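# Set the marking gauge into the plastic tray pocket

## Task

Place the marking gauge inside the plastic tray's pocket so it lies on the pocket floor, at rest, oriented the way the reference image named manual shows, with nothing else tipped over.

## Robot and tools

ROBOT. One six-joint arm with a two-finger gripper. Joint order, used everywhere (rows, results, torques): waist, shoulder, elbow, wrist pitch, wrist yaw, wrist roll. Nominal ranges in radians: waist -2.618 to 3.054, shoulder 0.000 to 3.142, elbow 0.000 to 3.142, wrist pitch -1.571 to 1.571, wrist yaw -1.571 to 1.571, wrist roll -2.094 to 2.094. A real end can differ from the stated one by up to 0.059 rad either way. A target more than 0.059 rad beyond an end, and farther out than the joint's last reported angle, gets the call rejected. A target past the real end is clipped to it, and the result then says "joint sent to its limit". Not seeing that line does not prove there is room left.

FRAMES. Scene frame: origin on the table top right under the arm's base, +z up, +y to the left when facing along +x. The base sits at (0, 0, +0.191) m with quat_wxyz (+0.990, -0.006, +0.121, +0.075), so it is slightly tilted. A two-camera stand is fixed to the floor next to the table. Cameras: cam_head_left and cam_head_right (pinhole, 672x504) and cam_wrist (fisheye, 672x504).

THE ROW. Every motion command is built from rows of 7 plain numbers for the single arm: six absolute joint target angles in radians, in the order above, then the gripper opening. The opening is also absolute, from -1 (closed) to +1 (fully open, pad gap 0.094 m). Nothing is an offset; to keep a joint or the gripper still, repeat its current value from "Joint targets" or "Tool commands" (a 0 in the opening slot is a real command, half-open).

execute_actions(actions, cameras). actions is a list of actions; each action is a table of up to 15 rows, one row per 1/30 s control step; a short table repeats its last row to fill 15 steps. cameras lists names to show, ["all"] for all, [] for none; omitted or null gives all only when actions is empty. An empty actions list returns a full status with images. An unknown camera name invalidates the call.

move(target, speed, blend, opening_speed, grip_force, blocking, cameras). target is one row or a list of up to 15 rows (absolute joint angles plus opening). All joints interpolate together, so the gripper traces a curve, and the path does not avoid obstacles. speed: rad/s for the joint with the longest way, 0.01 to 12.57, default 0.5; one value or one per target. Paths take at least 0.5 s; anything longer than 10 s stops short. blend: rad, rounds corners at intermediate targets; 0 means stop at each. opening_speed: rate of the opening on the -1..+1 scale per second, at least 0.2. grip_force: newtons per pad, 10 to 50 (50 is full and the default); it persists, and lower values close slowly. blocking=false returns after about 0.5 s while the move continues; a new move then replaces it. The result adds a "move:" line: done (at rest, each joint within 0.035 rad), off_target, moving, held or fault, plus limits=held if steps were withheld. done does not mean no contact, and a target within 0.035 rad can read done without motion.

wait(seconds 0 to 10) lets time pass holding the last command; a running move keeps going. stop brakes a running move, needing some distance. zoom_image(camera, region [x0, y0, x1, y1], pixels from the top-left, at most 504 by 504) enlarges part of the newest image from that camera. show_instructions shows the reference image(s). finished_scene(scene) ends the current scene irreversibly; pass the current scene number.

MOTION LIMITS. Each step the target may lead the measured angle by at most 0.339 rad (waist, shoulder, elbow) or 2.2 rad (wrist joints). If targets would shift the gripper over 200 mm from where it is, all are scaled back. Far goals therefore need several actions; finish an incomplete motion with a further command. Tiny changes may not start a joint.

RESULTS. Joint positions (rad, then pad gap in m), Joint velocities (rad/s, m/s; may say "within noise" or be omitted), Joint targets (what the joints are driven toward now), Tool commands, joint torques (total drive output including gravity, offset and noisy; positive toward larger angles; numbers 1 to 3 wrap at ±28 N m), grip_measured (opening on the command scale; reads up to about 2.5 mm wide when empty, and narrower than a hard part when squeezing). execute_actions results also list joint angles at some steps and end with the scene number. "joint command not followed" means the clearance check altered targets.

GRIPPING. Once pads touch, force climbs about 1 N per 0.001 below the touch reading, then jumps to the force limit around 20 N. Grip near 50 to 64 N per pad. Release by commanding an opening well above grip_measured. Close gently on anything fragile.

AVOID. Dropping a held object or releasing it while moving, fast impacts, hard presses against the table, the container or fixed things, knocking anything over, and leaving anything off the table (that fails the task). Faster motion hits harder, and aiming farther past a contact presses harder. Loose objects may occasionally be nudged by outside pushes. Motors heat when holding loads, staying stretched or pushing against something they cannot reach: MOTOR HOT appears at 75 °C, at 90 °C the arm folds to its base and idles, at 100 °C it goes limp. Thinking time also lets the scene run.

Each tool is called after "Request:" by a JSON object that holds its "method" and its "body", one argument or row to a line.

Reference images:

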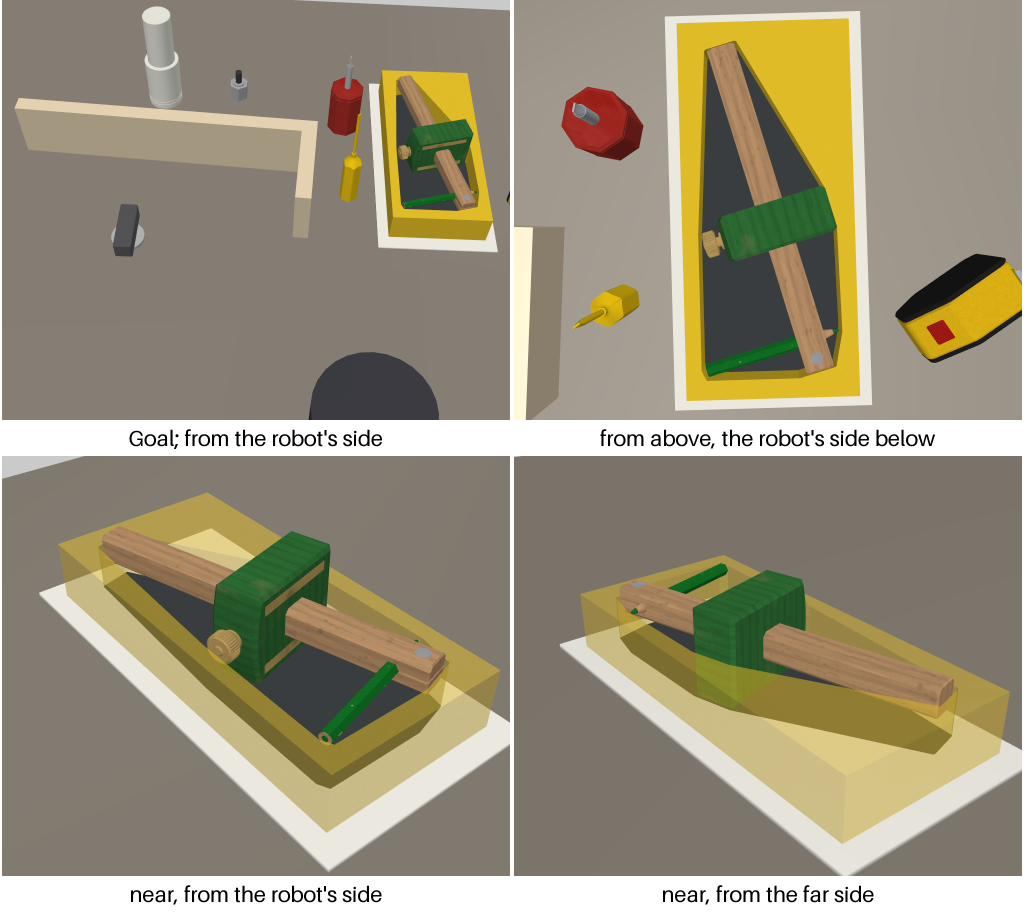

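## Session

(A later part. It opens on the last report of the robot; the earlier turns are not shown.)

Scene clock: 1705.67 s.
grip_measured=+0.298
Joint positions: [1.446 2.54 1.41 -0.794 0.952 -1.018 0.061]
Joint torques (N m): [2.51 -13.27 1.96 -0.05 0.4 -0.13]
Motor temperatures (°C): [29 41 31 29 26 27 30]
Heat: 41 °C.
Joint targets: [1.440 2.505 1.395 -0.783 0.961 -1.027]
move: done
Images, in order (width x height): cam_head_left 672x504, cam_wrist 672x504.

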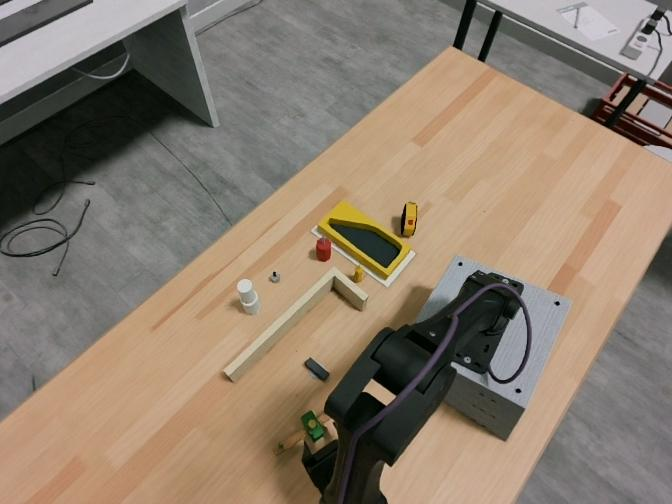

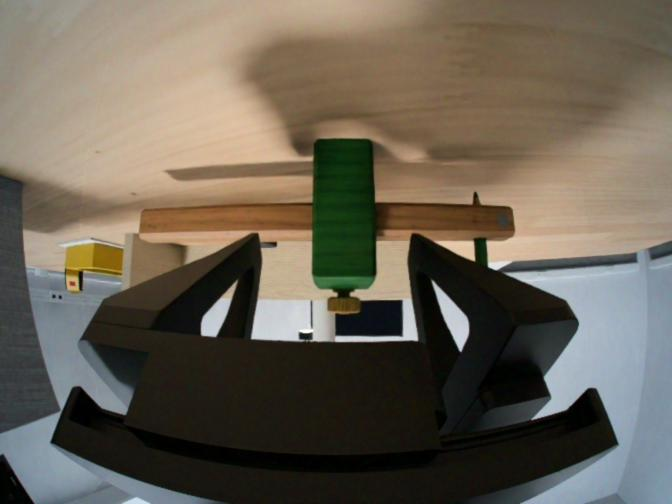

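Request:
{"method": "move", "body": {
  "target": [0.607, 2.221, 1.040, -0.214, -0.687, -1.614, -0.75],
  "speed": 0.1,
  "cameras": ["cam_wrist"]
}}

Request:
{"method": "move", "body": {
  "target": [0.605, 2.236, 1.040, -0.201, -0.687, -1.617, -0.75],
  "speed": 0.06,
  "cameras": ["cam_wrist"]
}}

Request:
{"method": "zoom_image", "body": {
  "camera": "cam_wrist",
  "region": [120, 100, 560, 320]
}}

Scene clock: 1887.40 s.
grip_measured=-0.483
Joint positions: [0.615 2.2 1.043 -0.222 -0.655 -1.605 0.024]
Joint torques (N m): [1.01 -8.12 2.5 0.59 -0.64 -0.12]
Heat: 40 °C.
Joint targets: [0.607 2.221 1.040 -0.214 -0.687 -1.614]
move: done
Images, in order (width x height): cam_wrist 672x504.

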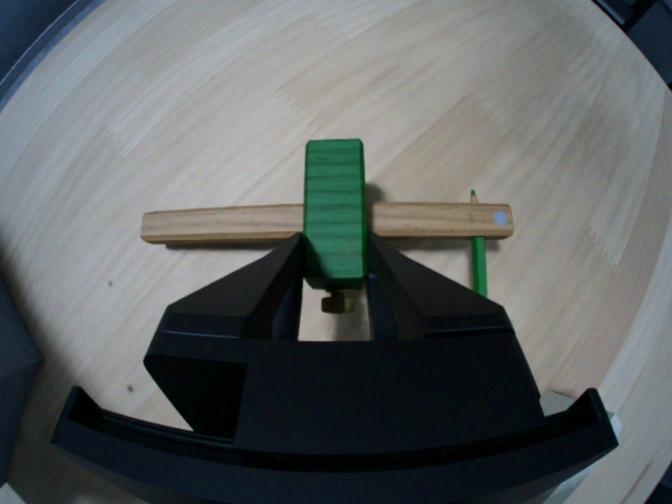

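Scene clock: 1888.17 s.
grip_measured=-0.483
Joint positions: [0.615 2.209 1.043 -0.211 -0.669 -1.608 0.024]
Joint torques (N m): [0.84 -7.72 2.44 0.63 -0.5 -0.12]
Heat: 40 °C.
Joint targets: [0.605 2.236 1.040 -0.201 -0.687 -1.617]
move: done
Images, in order (width x height): cam_wrist 672x504.

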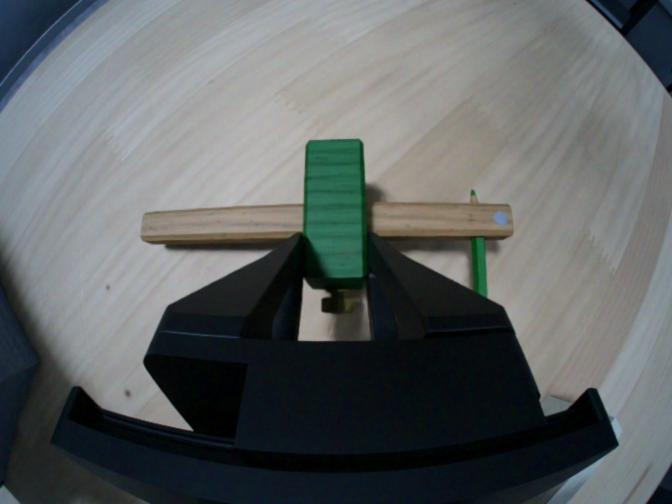

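Scaled by 1.145 from the camera's 672x504 image, which has a finer 960x720 frame.

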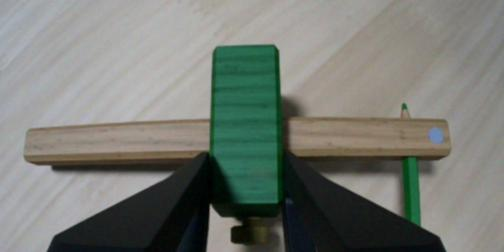

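Request:
{"method": "move", "body": {
  "target": [0.603, 2.249, 1.040, -0.190, -0.687, -1.619, -0.75],
  "speed": 0.06,
  "cameras": ["cam_wrist"]
}}

Request:
{"method": "zoom_image", "body": {
  "camera": "cam_wrist",
  "region": [120, 100, 560, 320]
}}

Scene clock: 1897.80 s.
grip_measured=-0.483
Joint positions: [0.611 2.215 1.043 -0.205 -0.684 -1.608 0.024]
Joint torques (N m): [1.05 -7.2 2.43 0.69 -0.37 -0.14]
Heat: 40 °C.
Joint targets: [0.603 2.249 1.040 -0.190 -0.687 -1.619]
move: done
Images, in order (width x height): cam_wrist 672x504.

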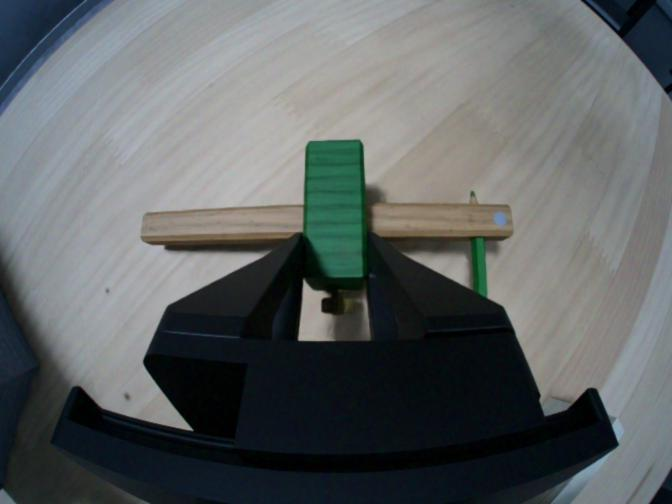

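Scaled by 1.145 from the camera's 672x504 image, which has a finer 960x720 frame.

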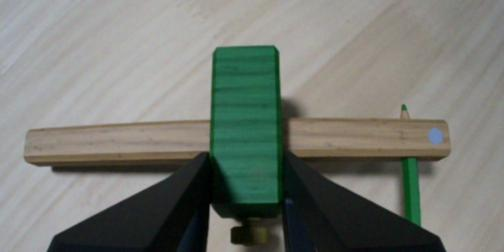

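Request:
{"method": "move", "body": {
  "target": [0.603, 2.240, 1.040, -0.197, -0.687, -1.615, 0.2],
  "speed": 0.1,
  "opening_speed": 0.6,
  "cameras": ["all"]
}}

Request:
{"method": "zoom_image", "body": {
  "camera": "cam_head_left",
  "region": [240, 340, 380, 450]
}}

Scene clock: 1905.50 s.
grip_measured=+0.198
Joint positions: [0.611 2.216 1.043 -0.202 -0.676 -1.608 0.056]
Joint torques (N m): [1.03 -7.88 2.45 0.58 -0.45 -0.1]
Heat: 40 °C.
Joint targets: [0.603 2.240 1.040 -0.197 -0.687 -1.615]
move: done

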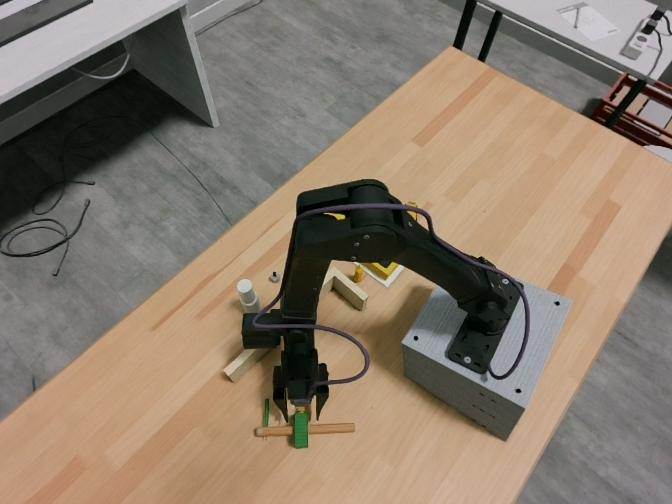

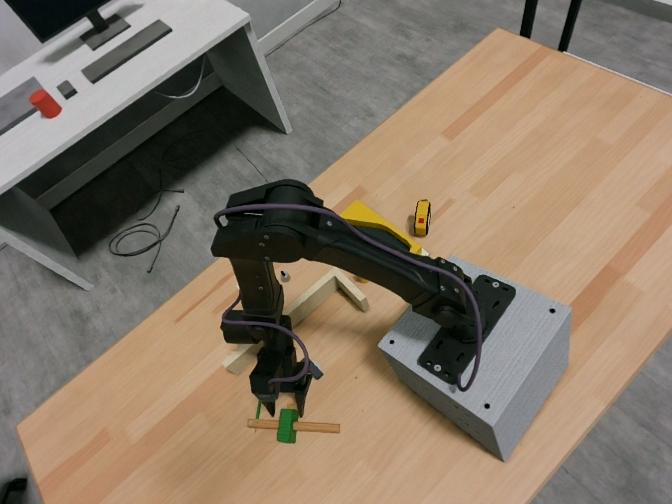

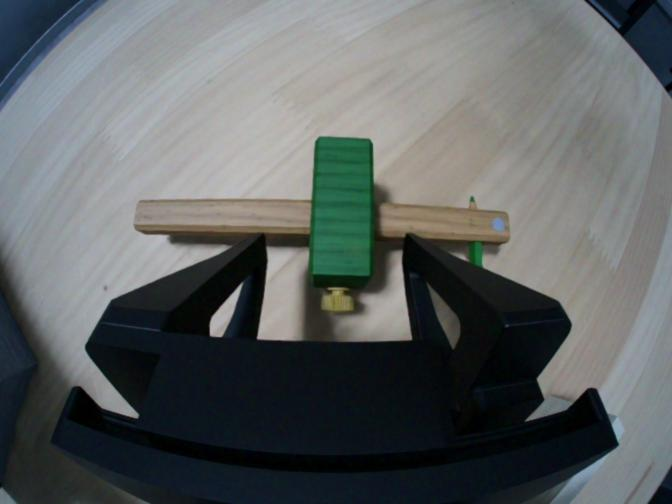

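Scaled by 3.600 from the camera's 672x504 image, which has a finer 960x720 frame.

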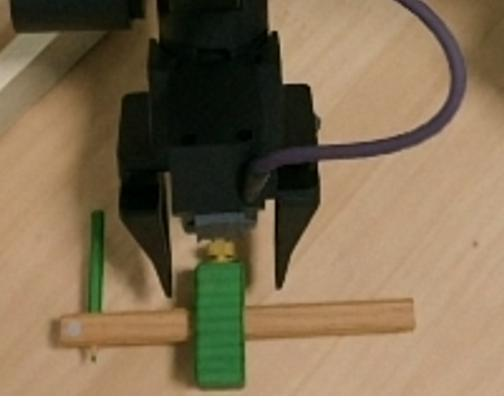

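Request:
{"method": "move", "body": {
  "target": [
    [0.48, 2.05, 1.06, -0.493, -0.70, -1.776, 0.2],
    [0.8, 1.8, 1.3, -1.0, -0.24, -1.43, 0.2],
    [1.117, 1.99, 1.41, -0.957, 0.23, -1.093, 0.6]
  ],
  "speed": [0.35, 0.7, 0.6],
  "blend": [0.05, 0.1, 0],
  "cameras": ["all"]
}}

Request:
{"method": "zoom_image", "body": {
  "camera": "cam_wrist",
  "region": [100, 60, 560, 320]
}}

Request:
{"method": "zoom_image", "body": {
  "camera": "cam_head_left",
  "region": [220, 320, 380, 450]
}}

Request:
{"method": "zoom_image", "body": {
  "camera": "cam_head_left",
  "region": [290, 180, 440, 300]
}}

Scene clock: 1979.23 s.
grip_measured=+0.598
Joint positions: [1.111 1.972 1.377 -0.962 0.232 -1.1 0.075]
Joint torques (N m): [2.86 -8.24 7.66 0.37 0.02 0.04]
Heat: 38 °C.
Joint targets: [1.117 1.990 1.410 -0.957 0.230 -1.093]
move: done

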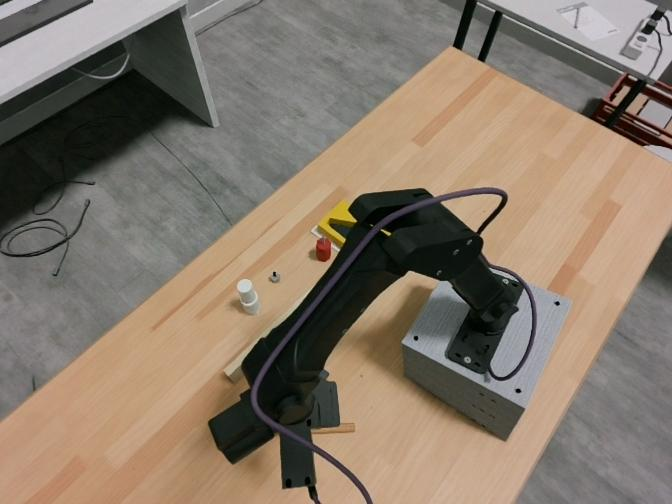

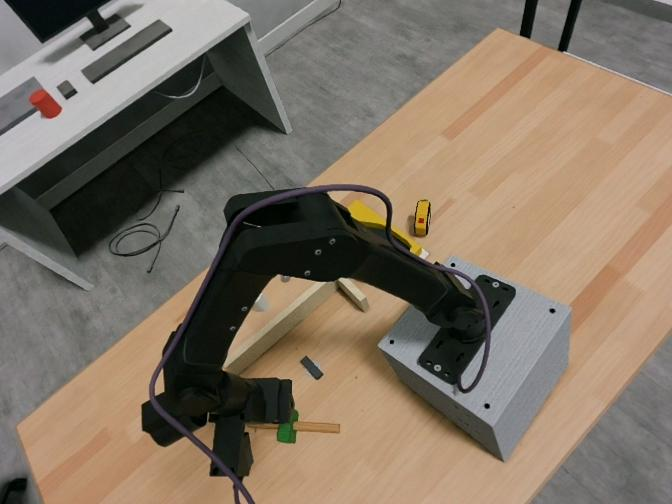

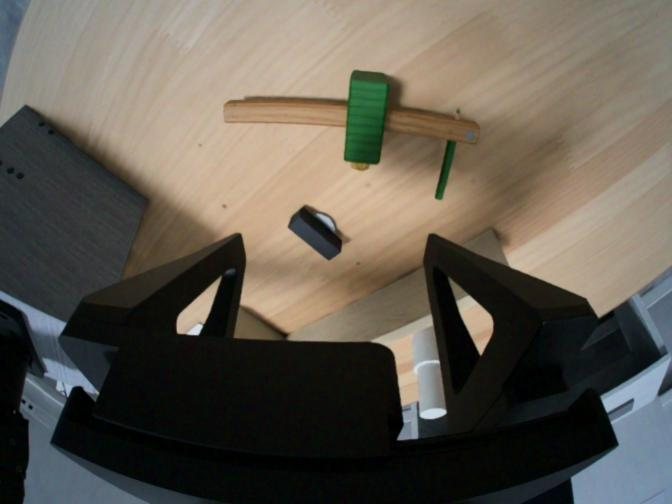

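Scaled by 1.096 from the camera's 672x504 image, which has a finer 960x720 frame.

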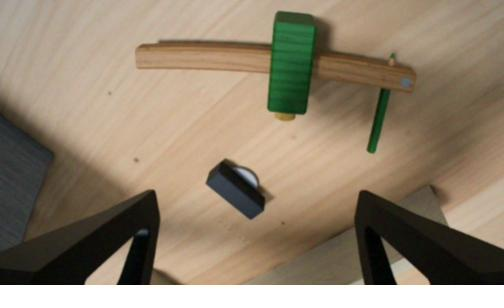

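Scaled by 3.150 from the camera's 672x504 image, which has a finer 960x720 frame.

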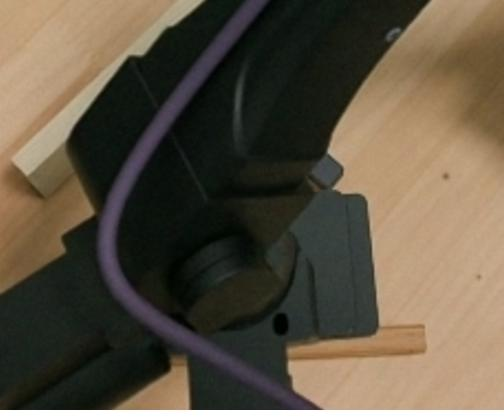

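Scaled by 3.360 from the camera's 672x504 image, which has a finer 960x720 frame.

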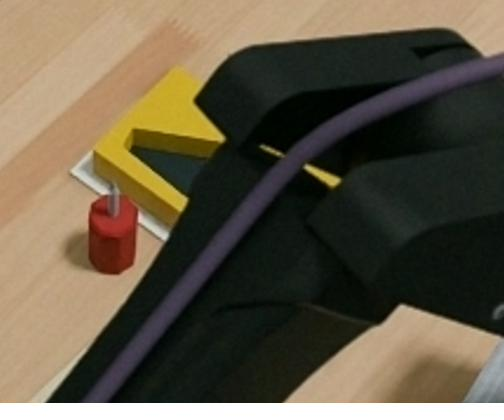

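Request:
{"method": "move", "body": {
  "target": [1.135, 2.024, 1.322, -0.787, 0.215, -1.053, 0.3],
  "speed": 0.4,
  "cameras": ["cam_wrist", "cam_head_right"]
}}

Request:
{"method": "zoom_image", "body": {
  "camera": "cam_wrist",
  "region": [130, 60, 550, 300]
}}

Scene clock: 2055.20 s.
grip_measured=+0.302
Joint positions: [1.118 2.007 1.337 -0.799 0.228 -1.062 0.061]
Joint torques (N m): [3.92 -8.53 3.89 0.66 -0.1 0.05]
Heat: 40 °C.
Joint targets: [1.135 2.024 1.322 -0.787 0.215 -1.053]
move: done
Images, in order (width x height): cam_head_right 672x504, cam_wrist 672x504.

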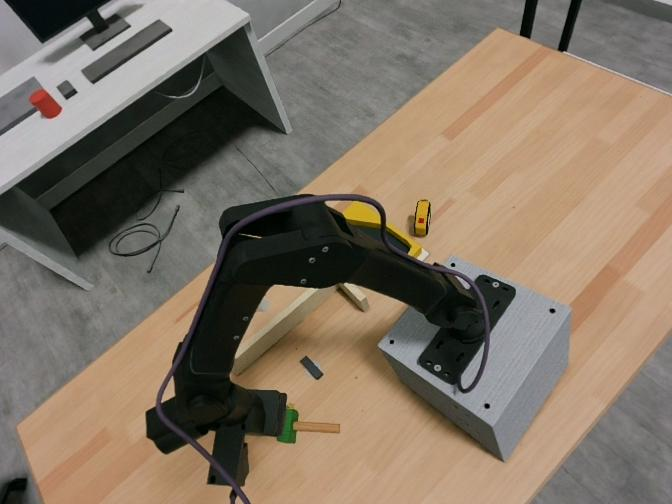

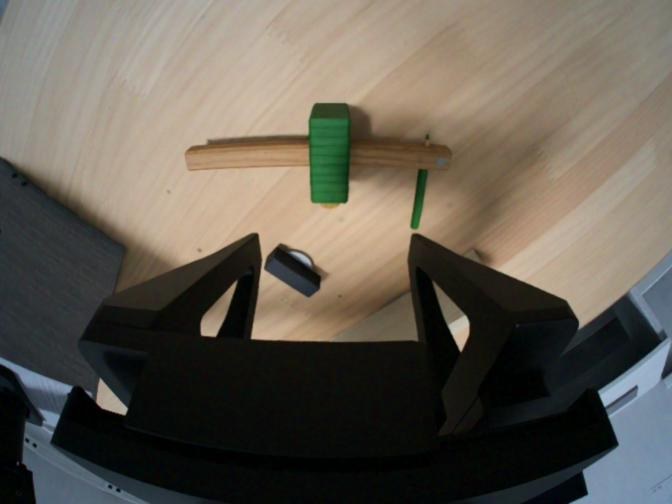

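Scaled by 1.200 from the camera's 672x504 image, which has a finer 960x720 frame.

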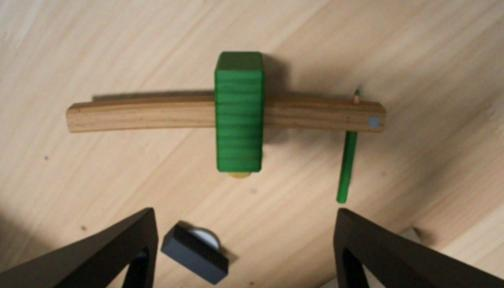

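Request:
{"method": "move", "body": {
  "target": [1.096, 2.126, 1.287, -0.646, 0.212, -1.085, 0.3],
  "speed": 0.35,
  "cameras": ["cam_wrist"]
}}

Request:
{"method": "zoom_image", "body": {
  "camera": "cam_wrist",
  "region": [130, 80, 550, 320]
}}

Scene clock: 2087.33 s.
grip_measured=+0.302
Joint positions: [1.102 2.111 1.3 -0.658 0.225 -1.076 0.061]
Joint torques (N m): [2 -9.01 3.6 0.63 -0.1 -0.12]
Heat: 39 °C.
Joint targets: [1.096 2.126 1.287 -0.646 0.212 -1.085]
move: done
Images, in order (width x height): cam_wrist 672x504.

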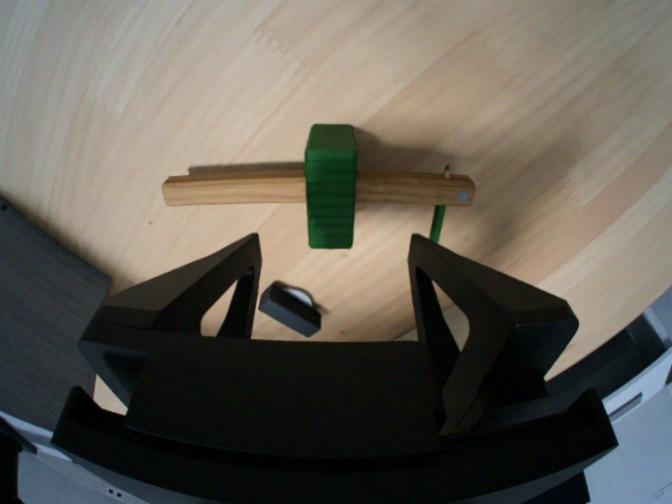

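Scaled by 1.200 from the camera's 672x504 image, which has a finer 960x720 frame.

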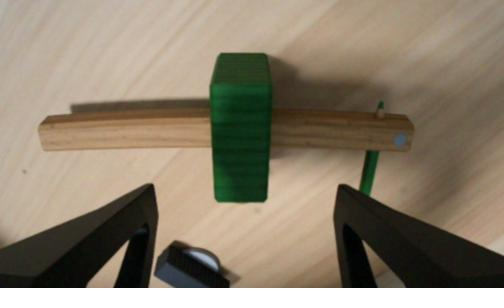

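Request:
{"method": "move", "body": {
  "target": [1.0646, 2.217, 1.247, -0.508, 0.204, -1.109, 0.3],
  "speed": 0.25,
  "cameras": ["cam_wrist"]
}}

Request:
{"method": "zoom_image", "body": {
  "camera": "cam_wrist",
  "region": [130, 100, 550, 340]
}}

Scene clock: 2163.70 s.
grip_measured=+0.302
Joint positions: [1.072 2.197 1.261 -0.52 0.218 -1.1 0.061]
Joint torques (N m): [1.92 -8.85 3.06 0.66 -0.1 -0.12]
Heat: 38 °C.
Joint targets: [1.065 2.217 1.247 -0.508 0.204 -1.109]
move: done
Images, in order (width x height): cam_wrist 672x504.

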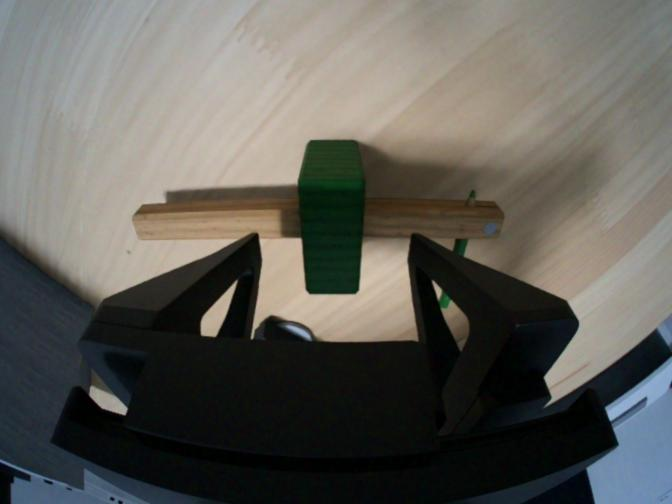

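Scaled by 1.200 from the camera's 672x504 image, which has a finer 960x720 frame.

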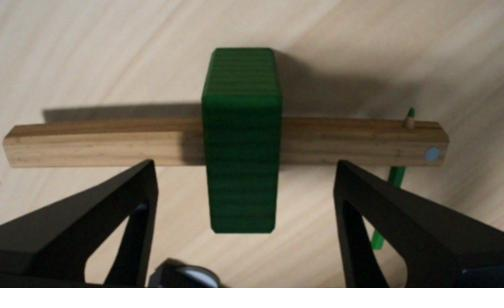

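Request:
{"method": "move", "body": {
  "target": [1.0646, 2.217, 1.247, -0.508, 0.204, -1.109, -0.75],
  "speed": 0.25,
  "opening_speed": 0.8,
  "cameras": ["cam_wrist"]
}}

Request:
{"method": "zoom_image", "body": {
  "camera": "cam_wrist",
  "region": [130, 100, 550, 340]
}}

Scene clock: 2178.83 s.
grip_measured=-0.748
Joint positions: [1.072 2.197 1.261 -0.519 0.218 -1.101 0.012]
Joint torques (N m): [1.92 -8.87 3.04 0.63 -0.1 -0.11]
Heat: 39 °C.
Joint targets: [1.065 2.217 1.247 -0.508 0.204 -1.109]
move: done
Images, in order (width x height): cam_wrist 672x504.

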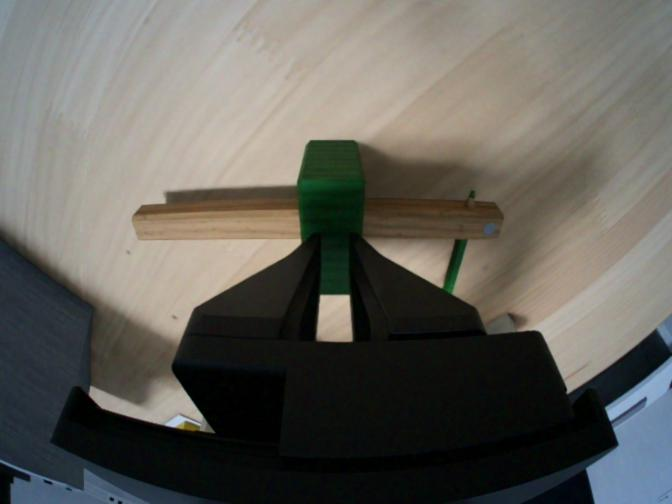

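Scaled by 1.200 from the camera's 672x504 image, which has a finer 960x720 frame.

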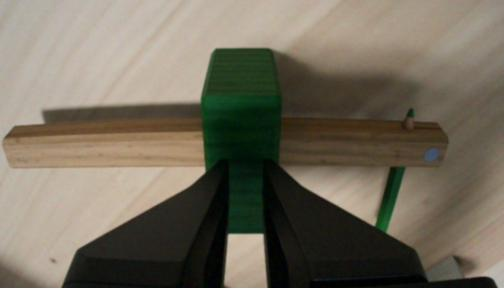

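Request:
{"method": "move", "body": {
  "target": [
    [1.0646, 2.217, 1.247, -0.508, 0.204, -1.109, 0.3],
    [1.035, 2.242, 1.225, -0.455, 0.198, -1.137, 0.3]
  ],
  "speed": 0.25,
  "cameras": ["cam_wrist"]
}}

Request:
{"method": "zoom_image", "body": {
  "camera": "cam_wrist",
  "region": [130, 120, 550, 360]
}}

Scene clock: 2240.73 s.
grip_measured=+0.298
Joint positions: [1.042 2.221 1.239 -0.466 0.212 -1.128 0.061]
Joint torques (N m): [1.96 -8.75 2.84 0.65 -0.11 -0.14]
Heat: 39 °C.
Joint targets: [1.035 2.242 1.225 -0.455 0.198 -1.137]
move: done
Images, in order (width x height): cam_wrist 672x504.

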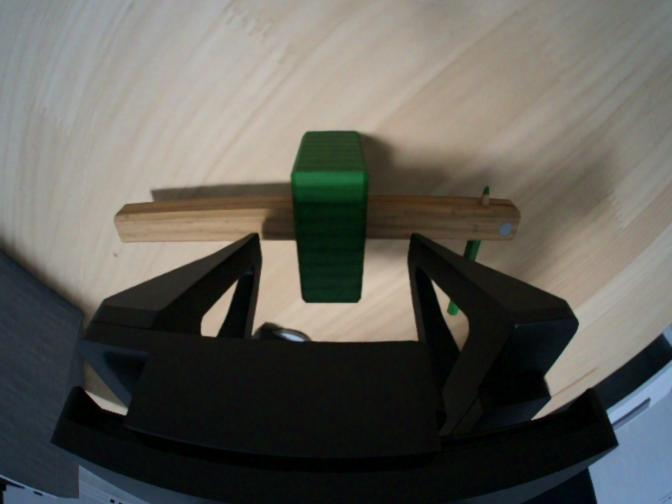

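Scaled by 1.200 from the camera's 672x504 image, which has a finer 960x720 frame.

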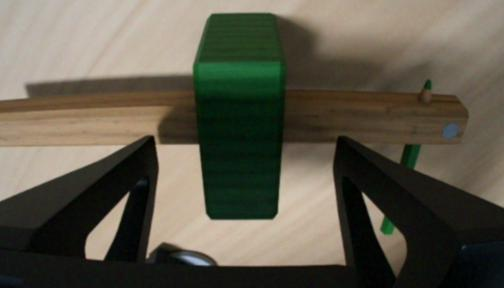

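Request:
{"method": "move", "body": {
  "target": [
    [1.031, 2.256, 1.219, -0.434, 0.197, -1.140, 0.3],
    [1.031, 2.256, 1.219, -0.434, 0.197, -1.140, -0.75]
  ],
  "speed": 0.2,
  "opening_speed": 0.8,
  "cameras": ["cam_wrist"]
}}

Request:
{"method": "zoom_image", "body": {
  "camera": "cam_wrist",
  "region": [130, 120, 550, 360]
}}

Scene clock: 2256.47 s.
grip_measured=-0.468
Joint positions: [1.042 2.233 1.239 -0.444 0.21 -1.132 0.025]
Joint torques (N m): [1.65 -8.68 2.37 0.66 -0.1 -0.11]
Heat: 38 °C.
Joint targets: [1.031 2.256 1.219 -0.434 0.197 -1.140]
move: done
Images, in order (width x height): cam_wrist 672x504.

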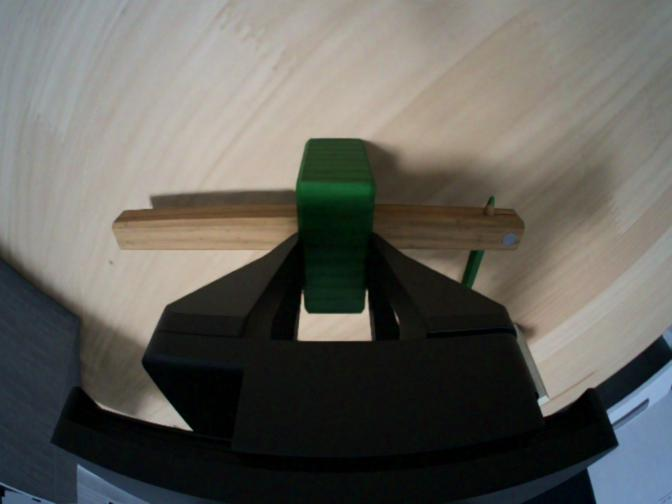

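Scaled by 1.200 from the camera's 672x504 image, which has a finer 960x720 frame.

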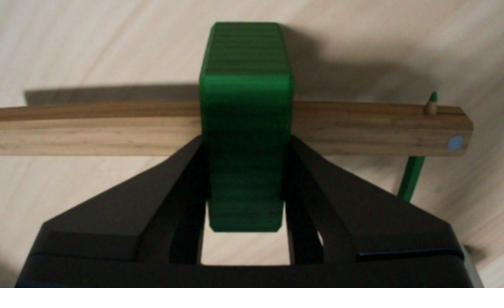

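Request:
{"method": "move", "body": {
  "target": [
    [1.118, 2.0, 1.337, -0.799, 0.222, -1.07, -0.75],
    [0.4, 1.72, 1.25, -0.9, 0.08, 0.0, -0.75],
    [-0.345, 1.692, 1.15, -0.81, -0.068, 1.10, -0.75]
  ],
  "speed": [0.4, 0.8, 0.7],
  "blend": [0.05, 0.1, 0],
  "cameras": ["all"]
}}

Request:
{"method": "zoom_image", "body": {
  "camera": "cam_wrist",
  "region": [90, 40, 590, 340]
}}

Request:
{"method": "zoom_image", "body": {
  "camera": "cam_head_left",
  "region": [290, 180, 450, 310]
}}

Request:
{"method": "zoom_image", "body": {
  "camera": "cam_head_right",
  "region": [290, 180, 450, 310]
}}

Scene clock: 2329.07 s.
grip_measured=-0.469
Joint positions: [-0.343 1.73 1.166 -0.82 -0.07 1.09 0.025]
Joint torques (N m): [-0.81 -11.43 3.81 0.52 0.03 0.06]
Heat: 37 °C.
Joint targets: [-0.345 1.692 1.150 -0.810 -0.068 1.100]
move: off_target; the shoulder is farthest, 0.038 rad from its target

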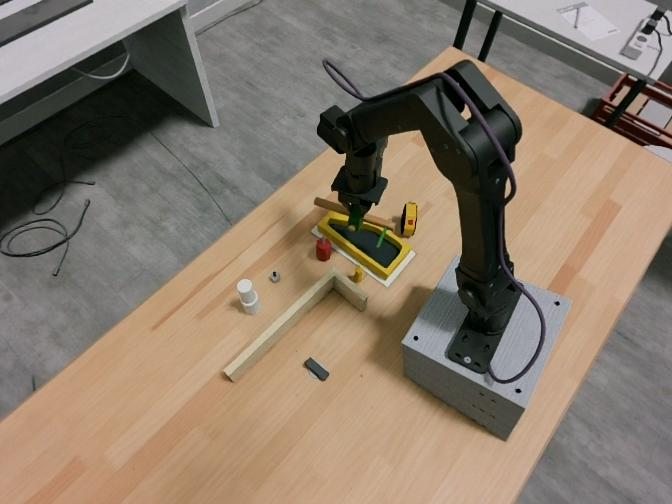

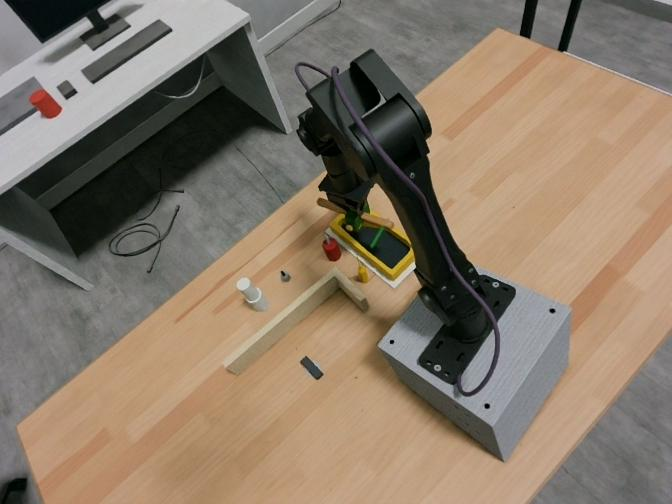

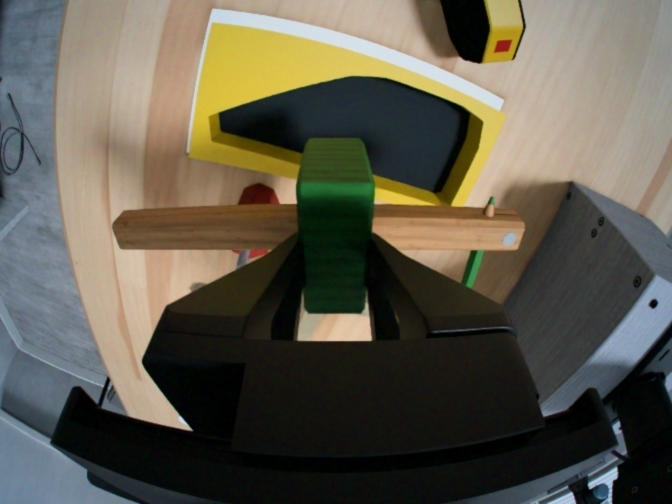

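Scaled by 1.008 from the camera's 672x504 image, which has a finer 960x720 frame.

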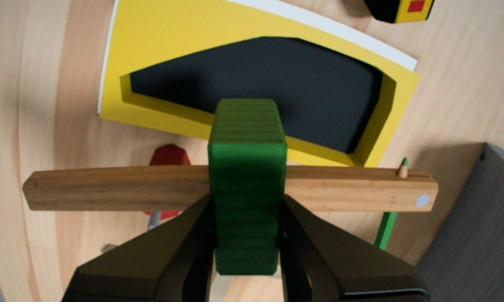

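Scaled by 3.150 from the camera's 672x504 image, which has a finer 960x720 frame.

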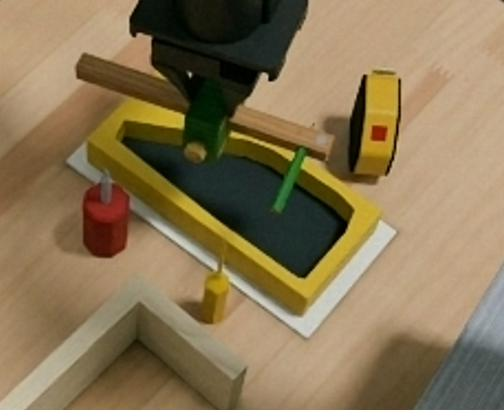

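Scaled by 3.150 from the camera's 672x504 image, which has a finer 960x720 frame.

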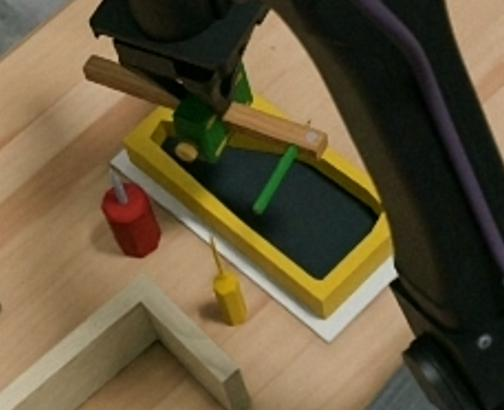

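Request:
{"method": "zoom_image", "body": {
  "camera": "cam_wrist",
  "region": [180, 0, 350, 170]
}}

Request:
{"method": "zoom_image", "body": {
  "camera": "cam_wrist",
  "region": [350, 50, 530, 230]
}}

Scaled by 2.965 from the camera's 672x504 image, which has a finer 960x720 frame.

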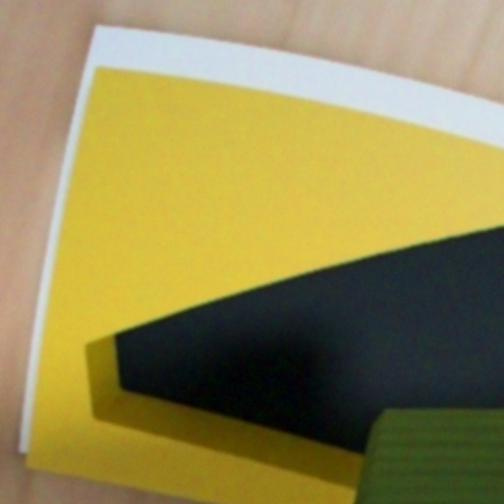

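Scaled by 2.800 from the camera's 672x504 image, which has a finer 960x720 frame.

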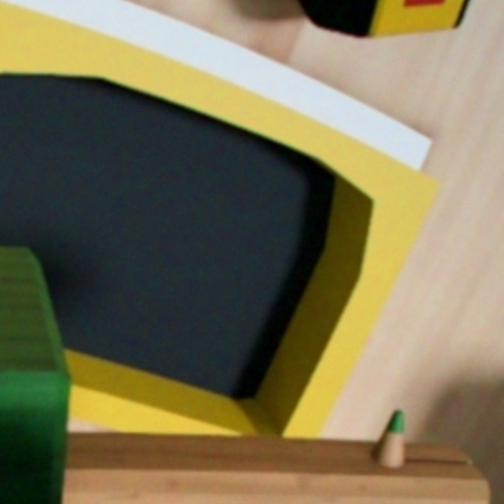

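Request:
{"method": "move", "body": {
  "target": [-0.409, 1.683, 0.978, -0.608, -0.085, 1.054, -0.75],
  "speed": 0.4,
  "cameras": ["cam_wrist", "cam_head_left"]
}}

Request:
{"method": "zoom_image", "body": {
  "camera": "cam_wrist",
  "region": [110, 30, 340, 210]
}}

Request:
{"method": "zoom_image", "body": {
  "camera": "cam_wrist",
  "region": [330, 80, 560, 270]
}}

Request:
{"method": "zoom_image", "body": {
  "camera": "cam_head_left",
  "region": [290, 180, 450, 310]
}}

Scene clock: 2438.37 s.
grip_measured=-0.469
Joint positions: [-0.399 1.717 0.99 -0.62 -0.087 1.063 0.025]
Joint torques (N m): [-1.63 -10.63 3.64 0.63 0.03 -0.12]
Heat: 40 °C.
Joint targets: [-0.409 1.683 0.978 -0.608 -0.085 1.054]
move: done
Images, in order (width x height): cam_head_left 672x504, cam_wrist 672x504.

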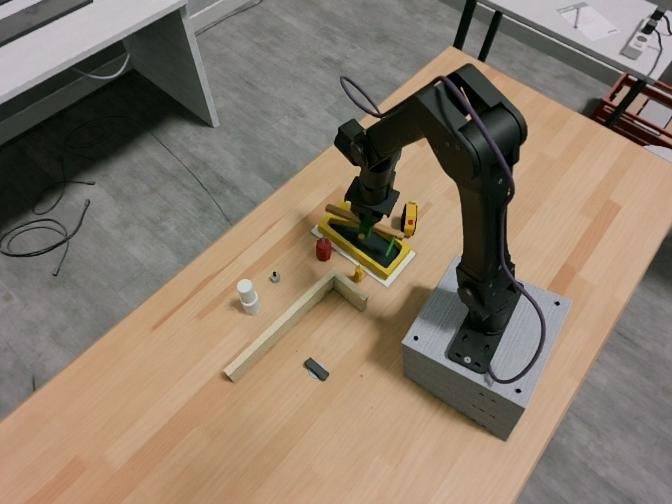

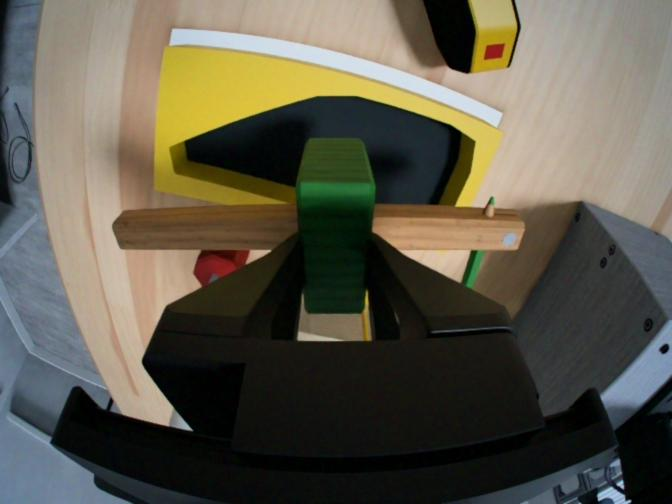

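Scaled by 2.191 from the camera's 672x504 image, which has a finer 960x720 frame.

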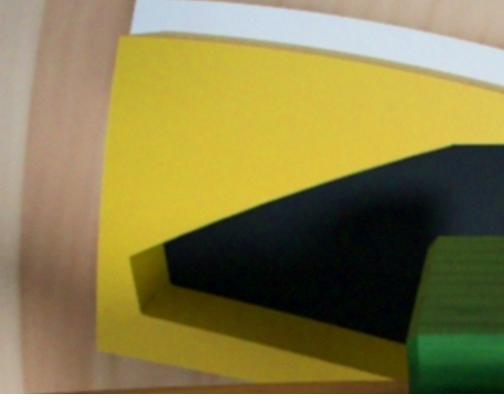

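Scaled by 2.191 from the camera's 672x504 image, which has a finer 960x720 frame.

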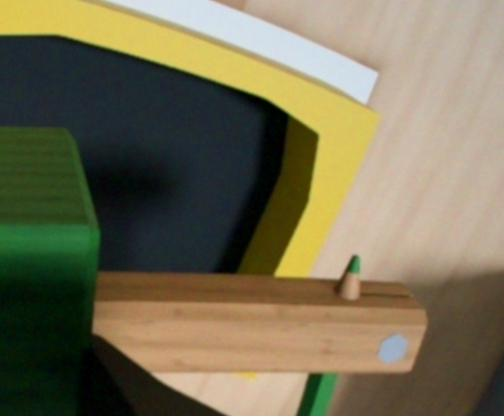

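Scaled by 3.150 from the camera's 672x504 image, which has a finer 960x720 frame.

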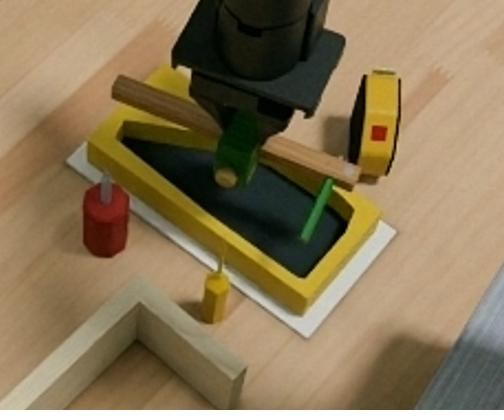

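Request:
{"method": "move", "body": {
  "target": [-0.410, 1.897, 0.960, -0.432, -0.066, 1.046, -0.75],
  "speed": 0.3,
  "cameras": ["cam_wrist", "cam_head_left"]
}}

Request:
{"method": "zoom_image", "body": {
  "camera": "cam_wrist",
  "region": [90, 40, 320, 220]
}}

Request:
{"method": "zoom_image", "body": {
  "camera": "cam_wrist",
  "region": [330, 80, 570, 280]
}}

Request:
{"method": "zoom_image", "body": {
  "camera": "cam_head_left",
  "region": [290, 180, 450, 310]
}}

Scene clock: 2497.00 s.
grip_measured=-0.469
Joint positions: [-0.399 1.884 0.972 -0.443 -0.08 1.054 0.025]
Joint torques (N m): [-1.8 -7.77 2.89 0.59 0.14 -0.11]
Heat: 38 °C.
Joint targets: [-0.410 1.897 0.960 -0.432 -0.066 1.046]
move: done
Images, in order (width x height): cam_head_left 672x504, cam_wrist 672x504.

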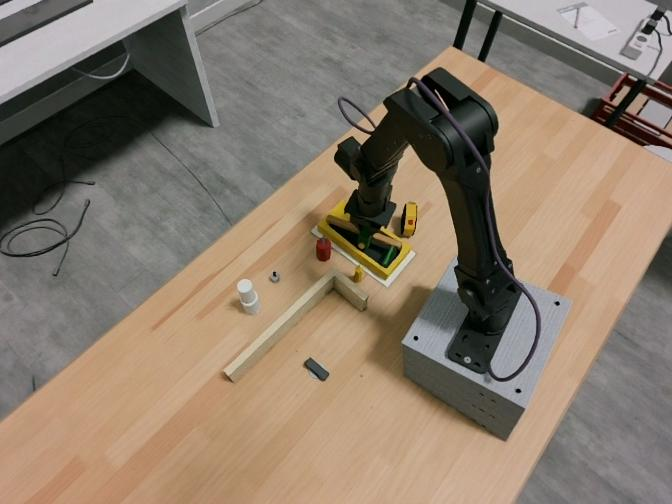

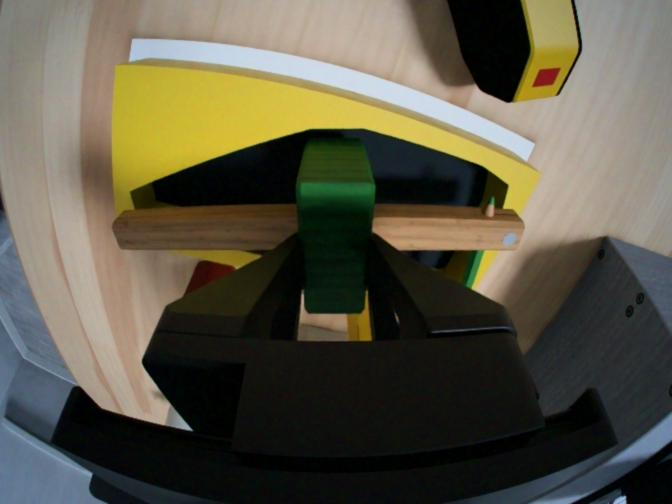

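Scaled by 2.191 from the camera's 672x504 image, which has a finer 960x720 frame.

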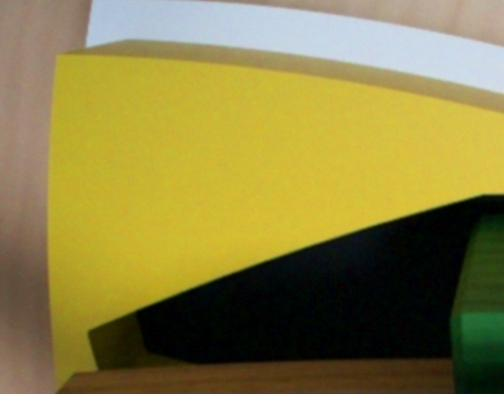

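Scaled by 2.100 from the camera's 672x504 image, which has a finer 960x720 frame.

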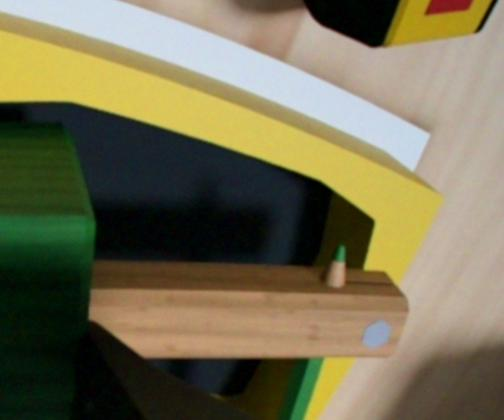

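Scaled by 3.150 from the camera's 672x504 image, which has a finer 960x720 frame.

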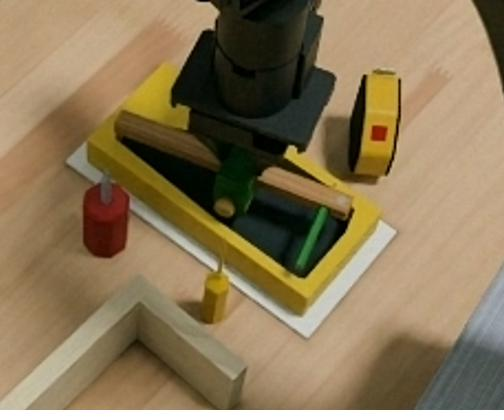

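Request:
{"method": "show_instructions", "body": {

}}

Reference images for this scene: manual.

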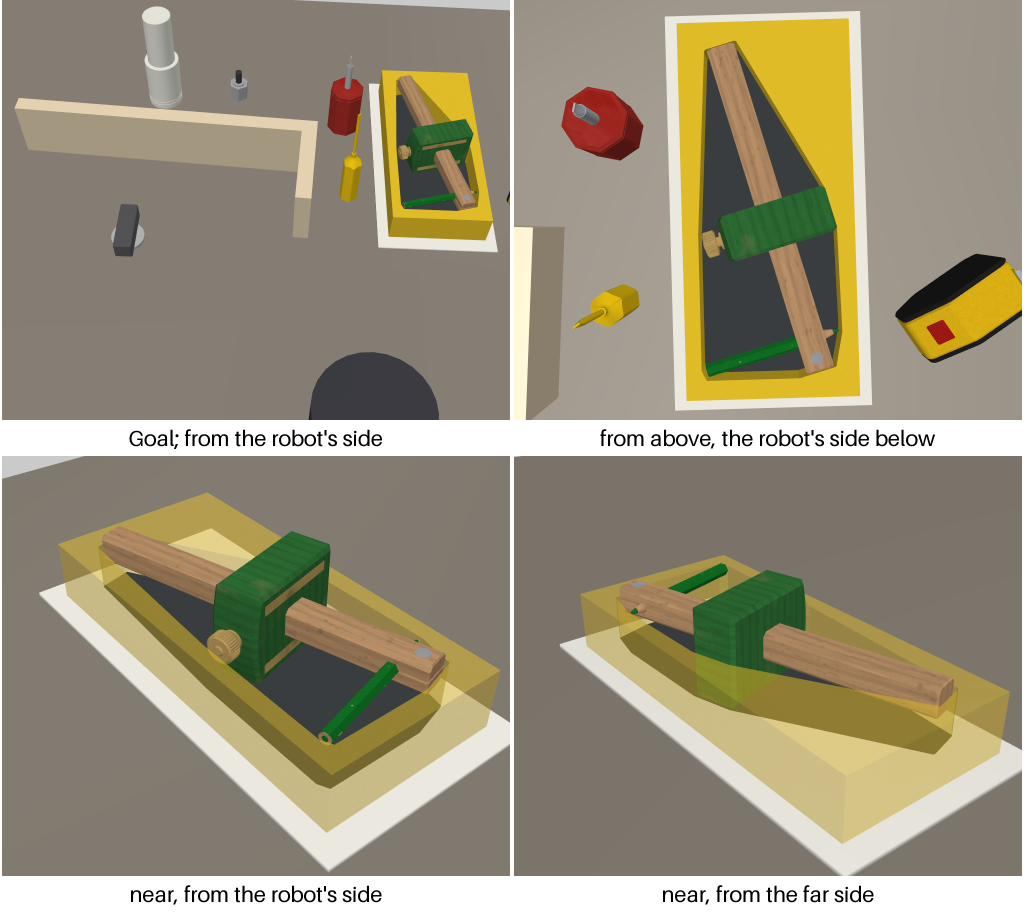

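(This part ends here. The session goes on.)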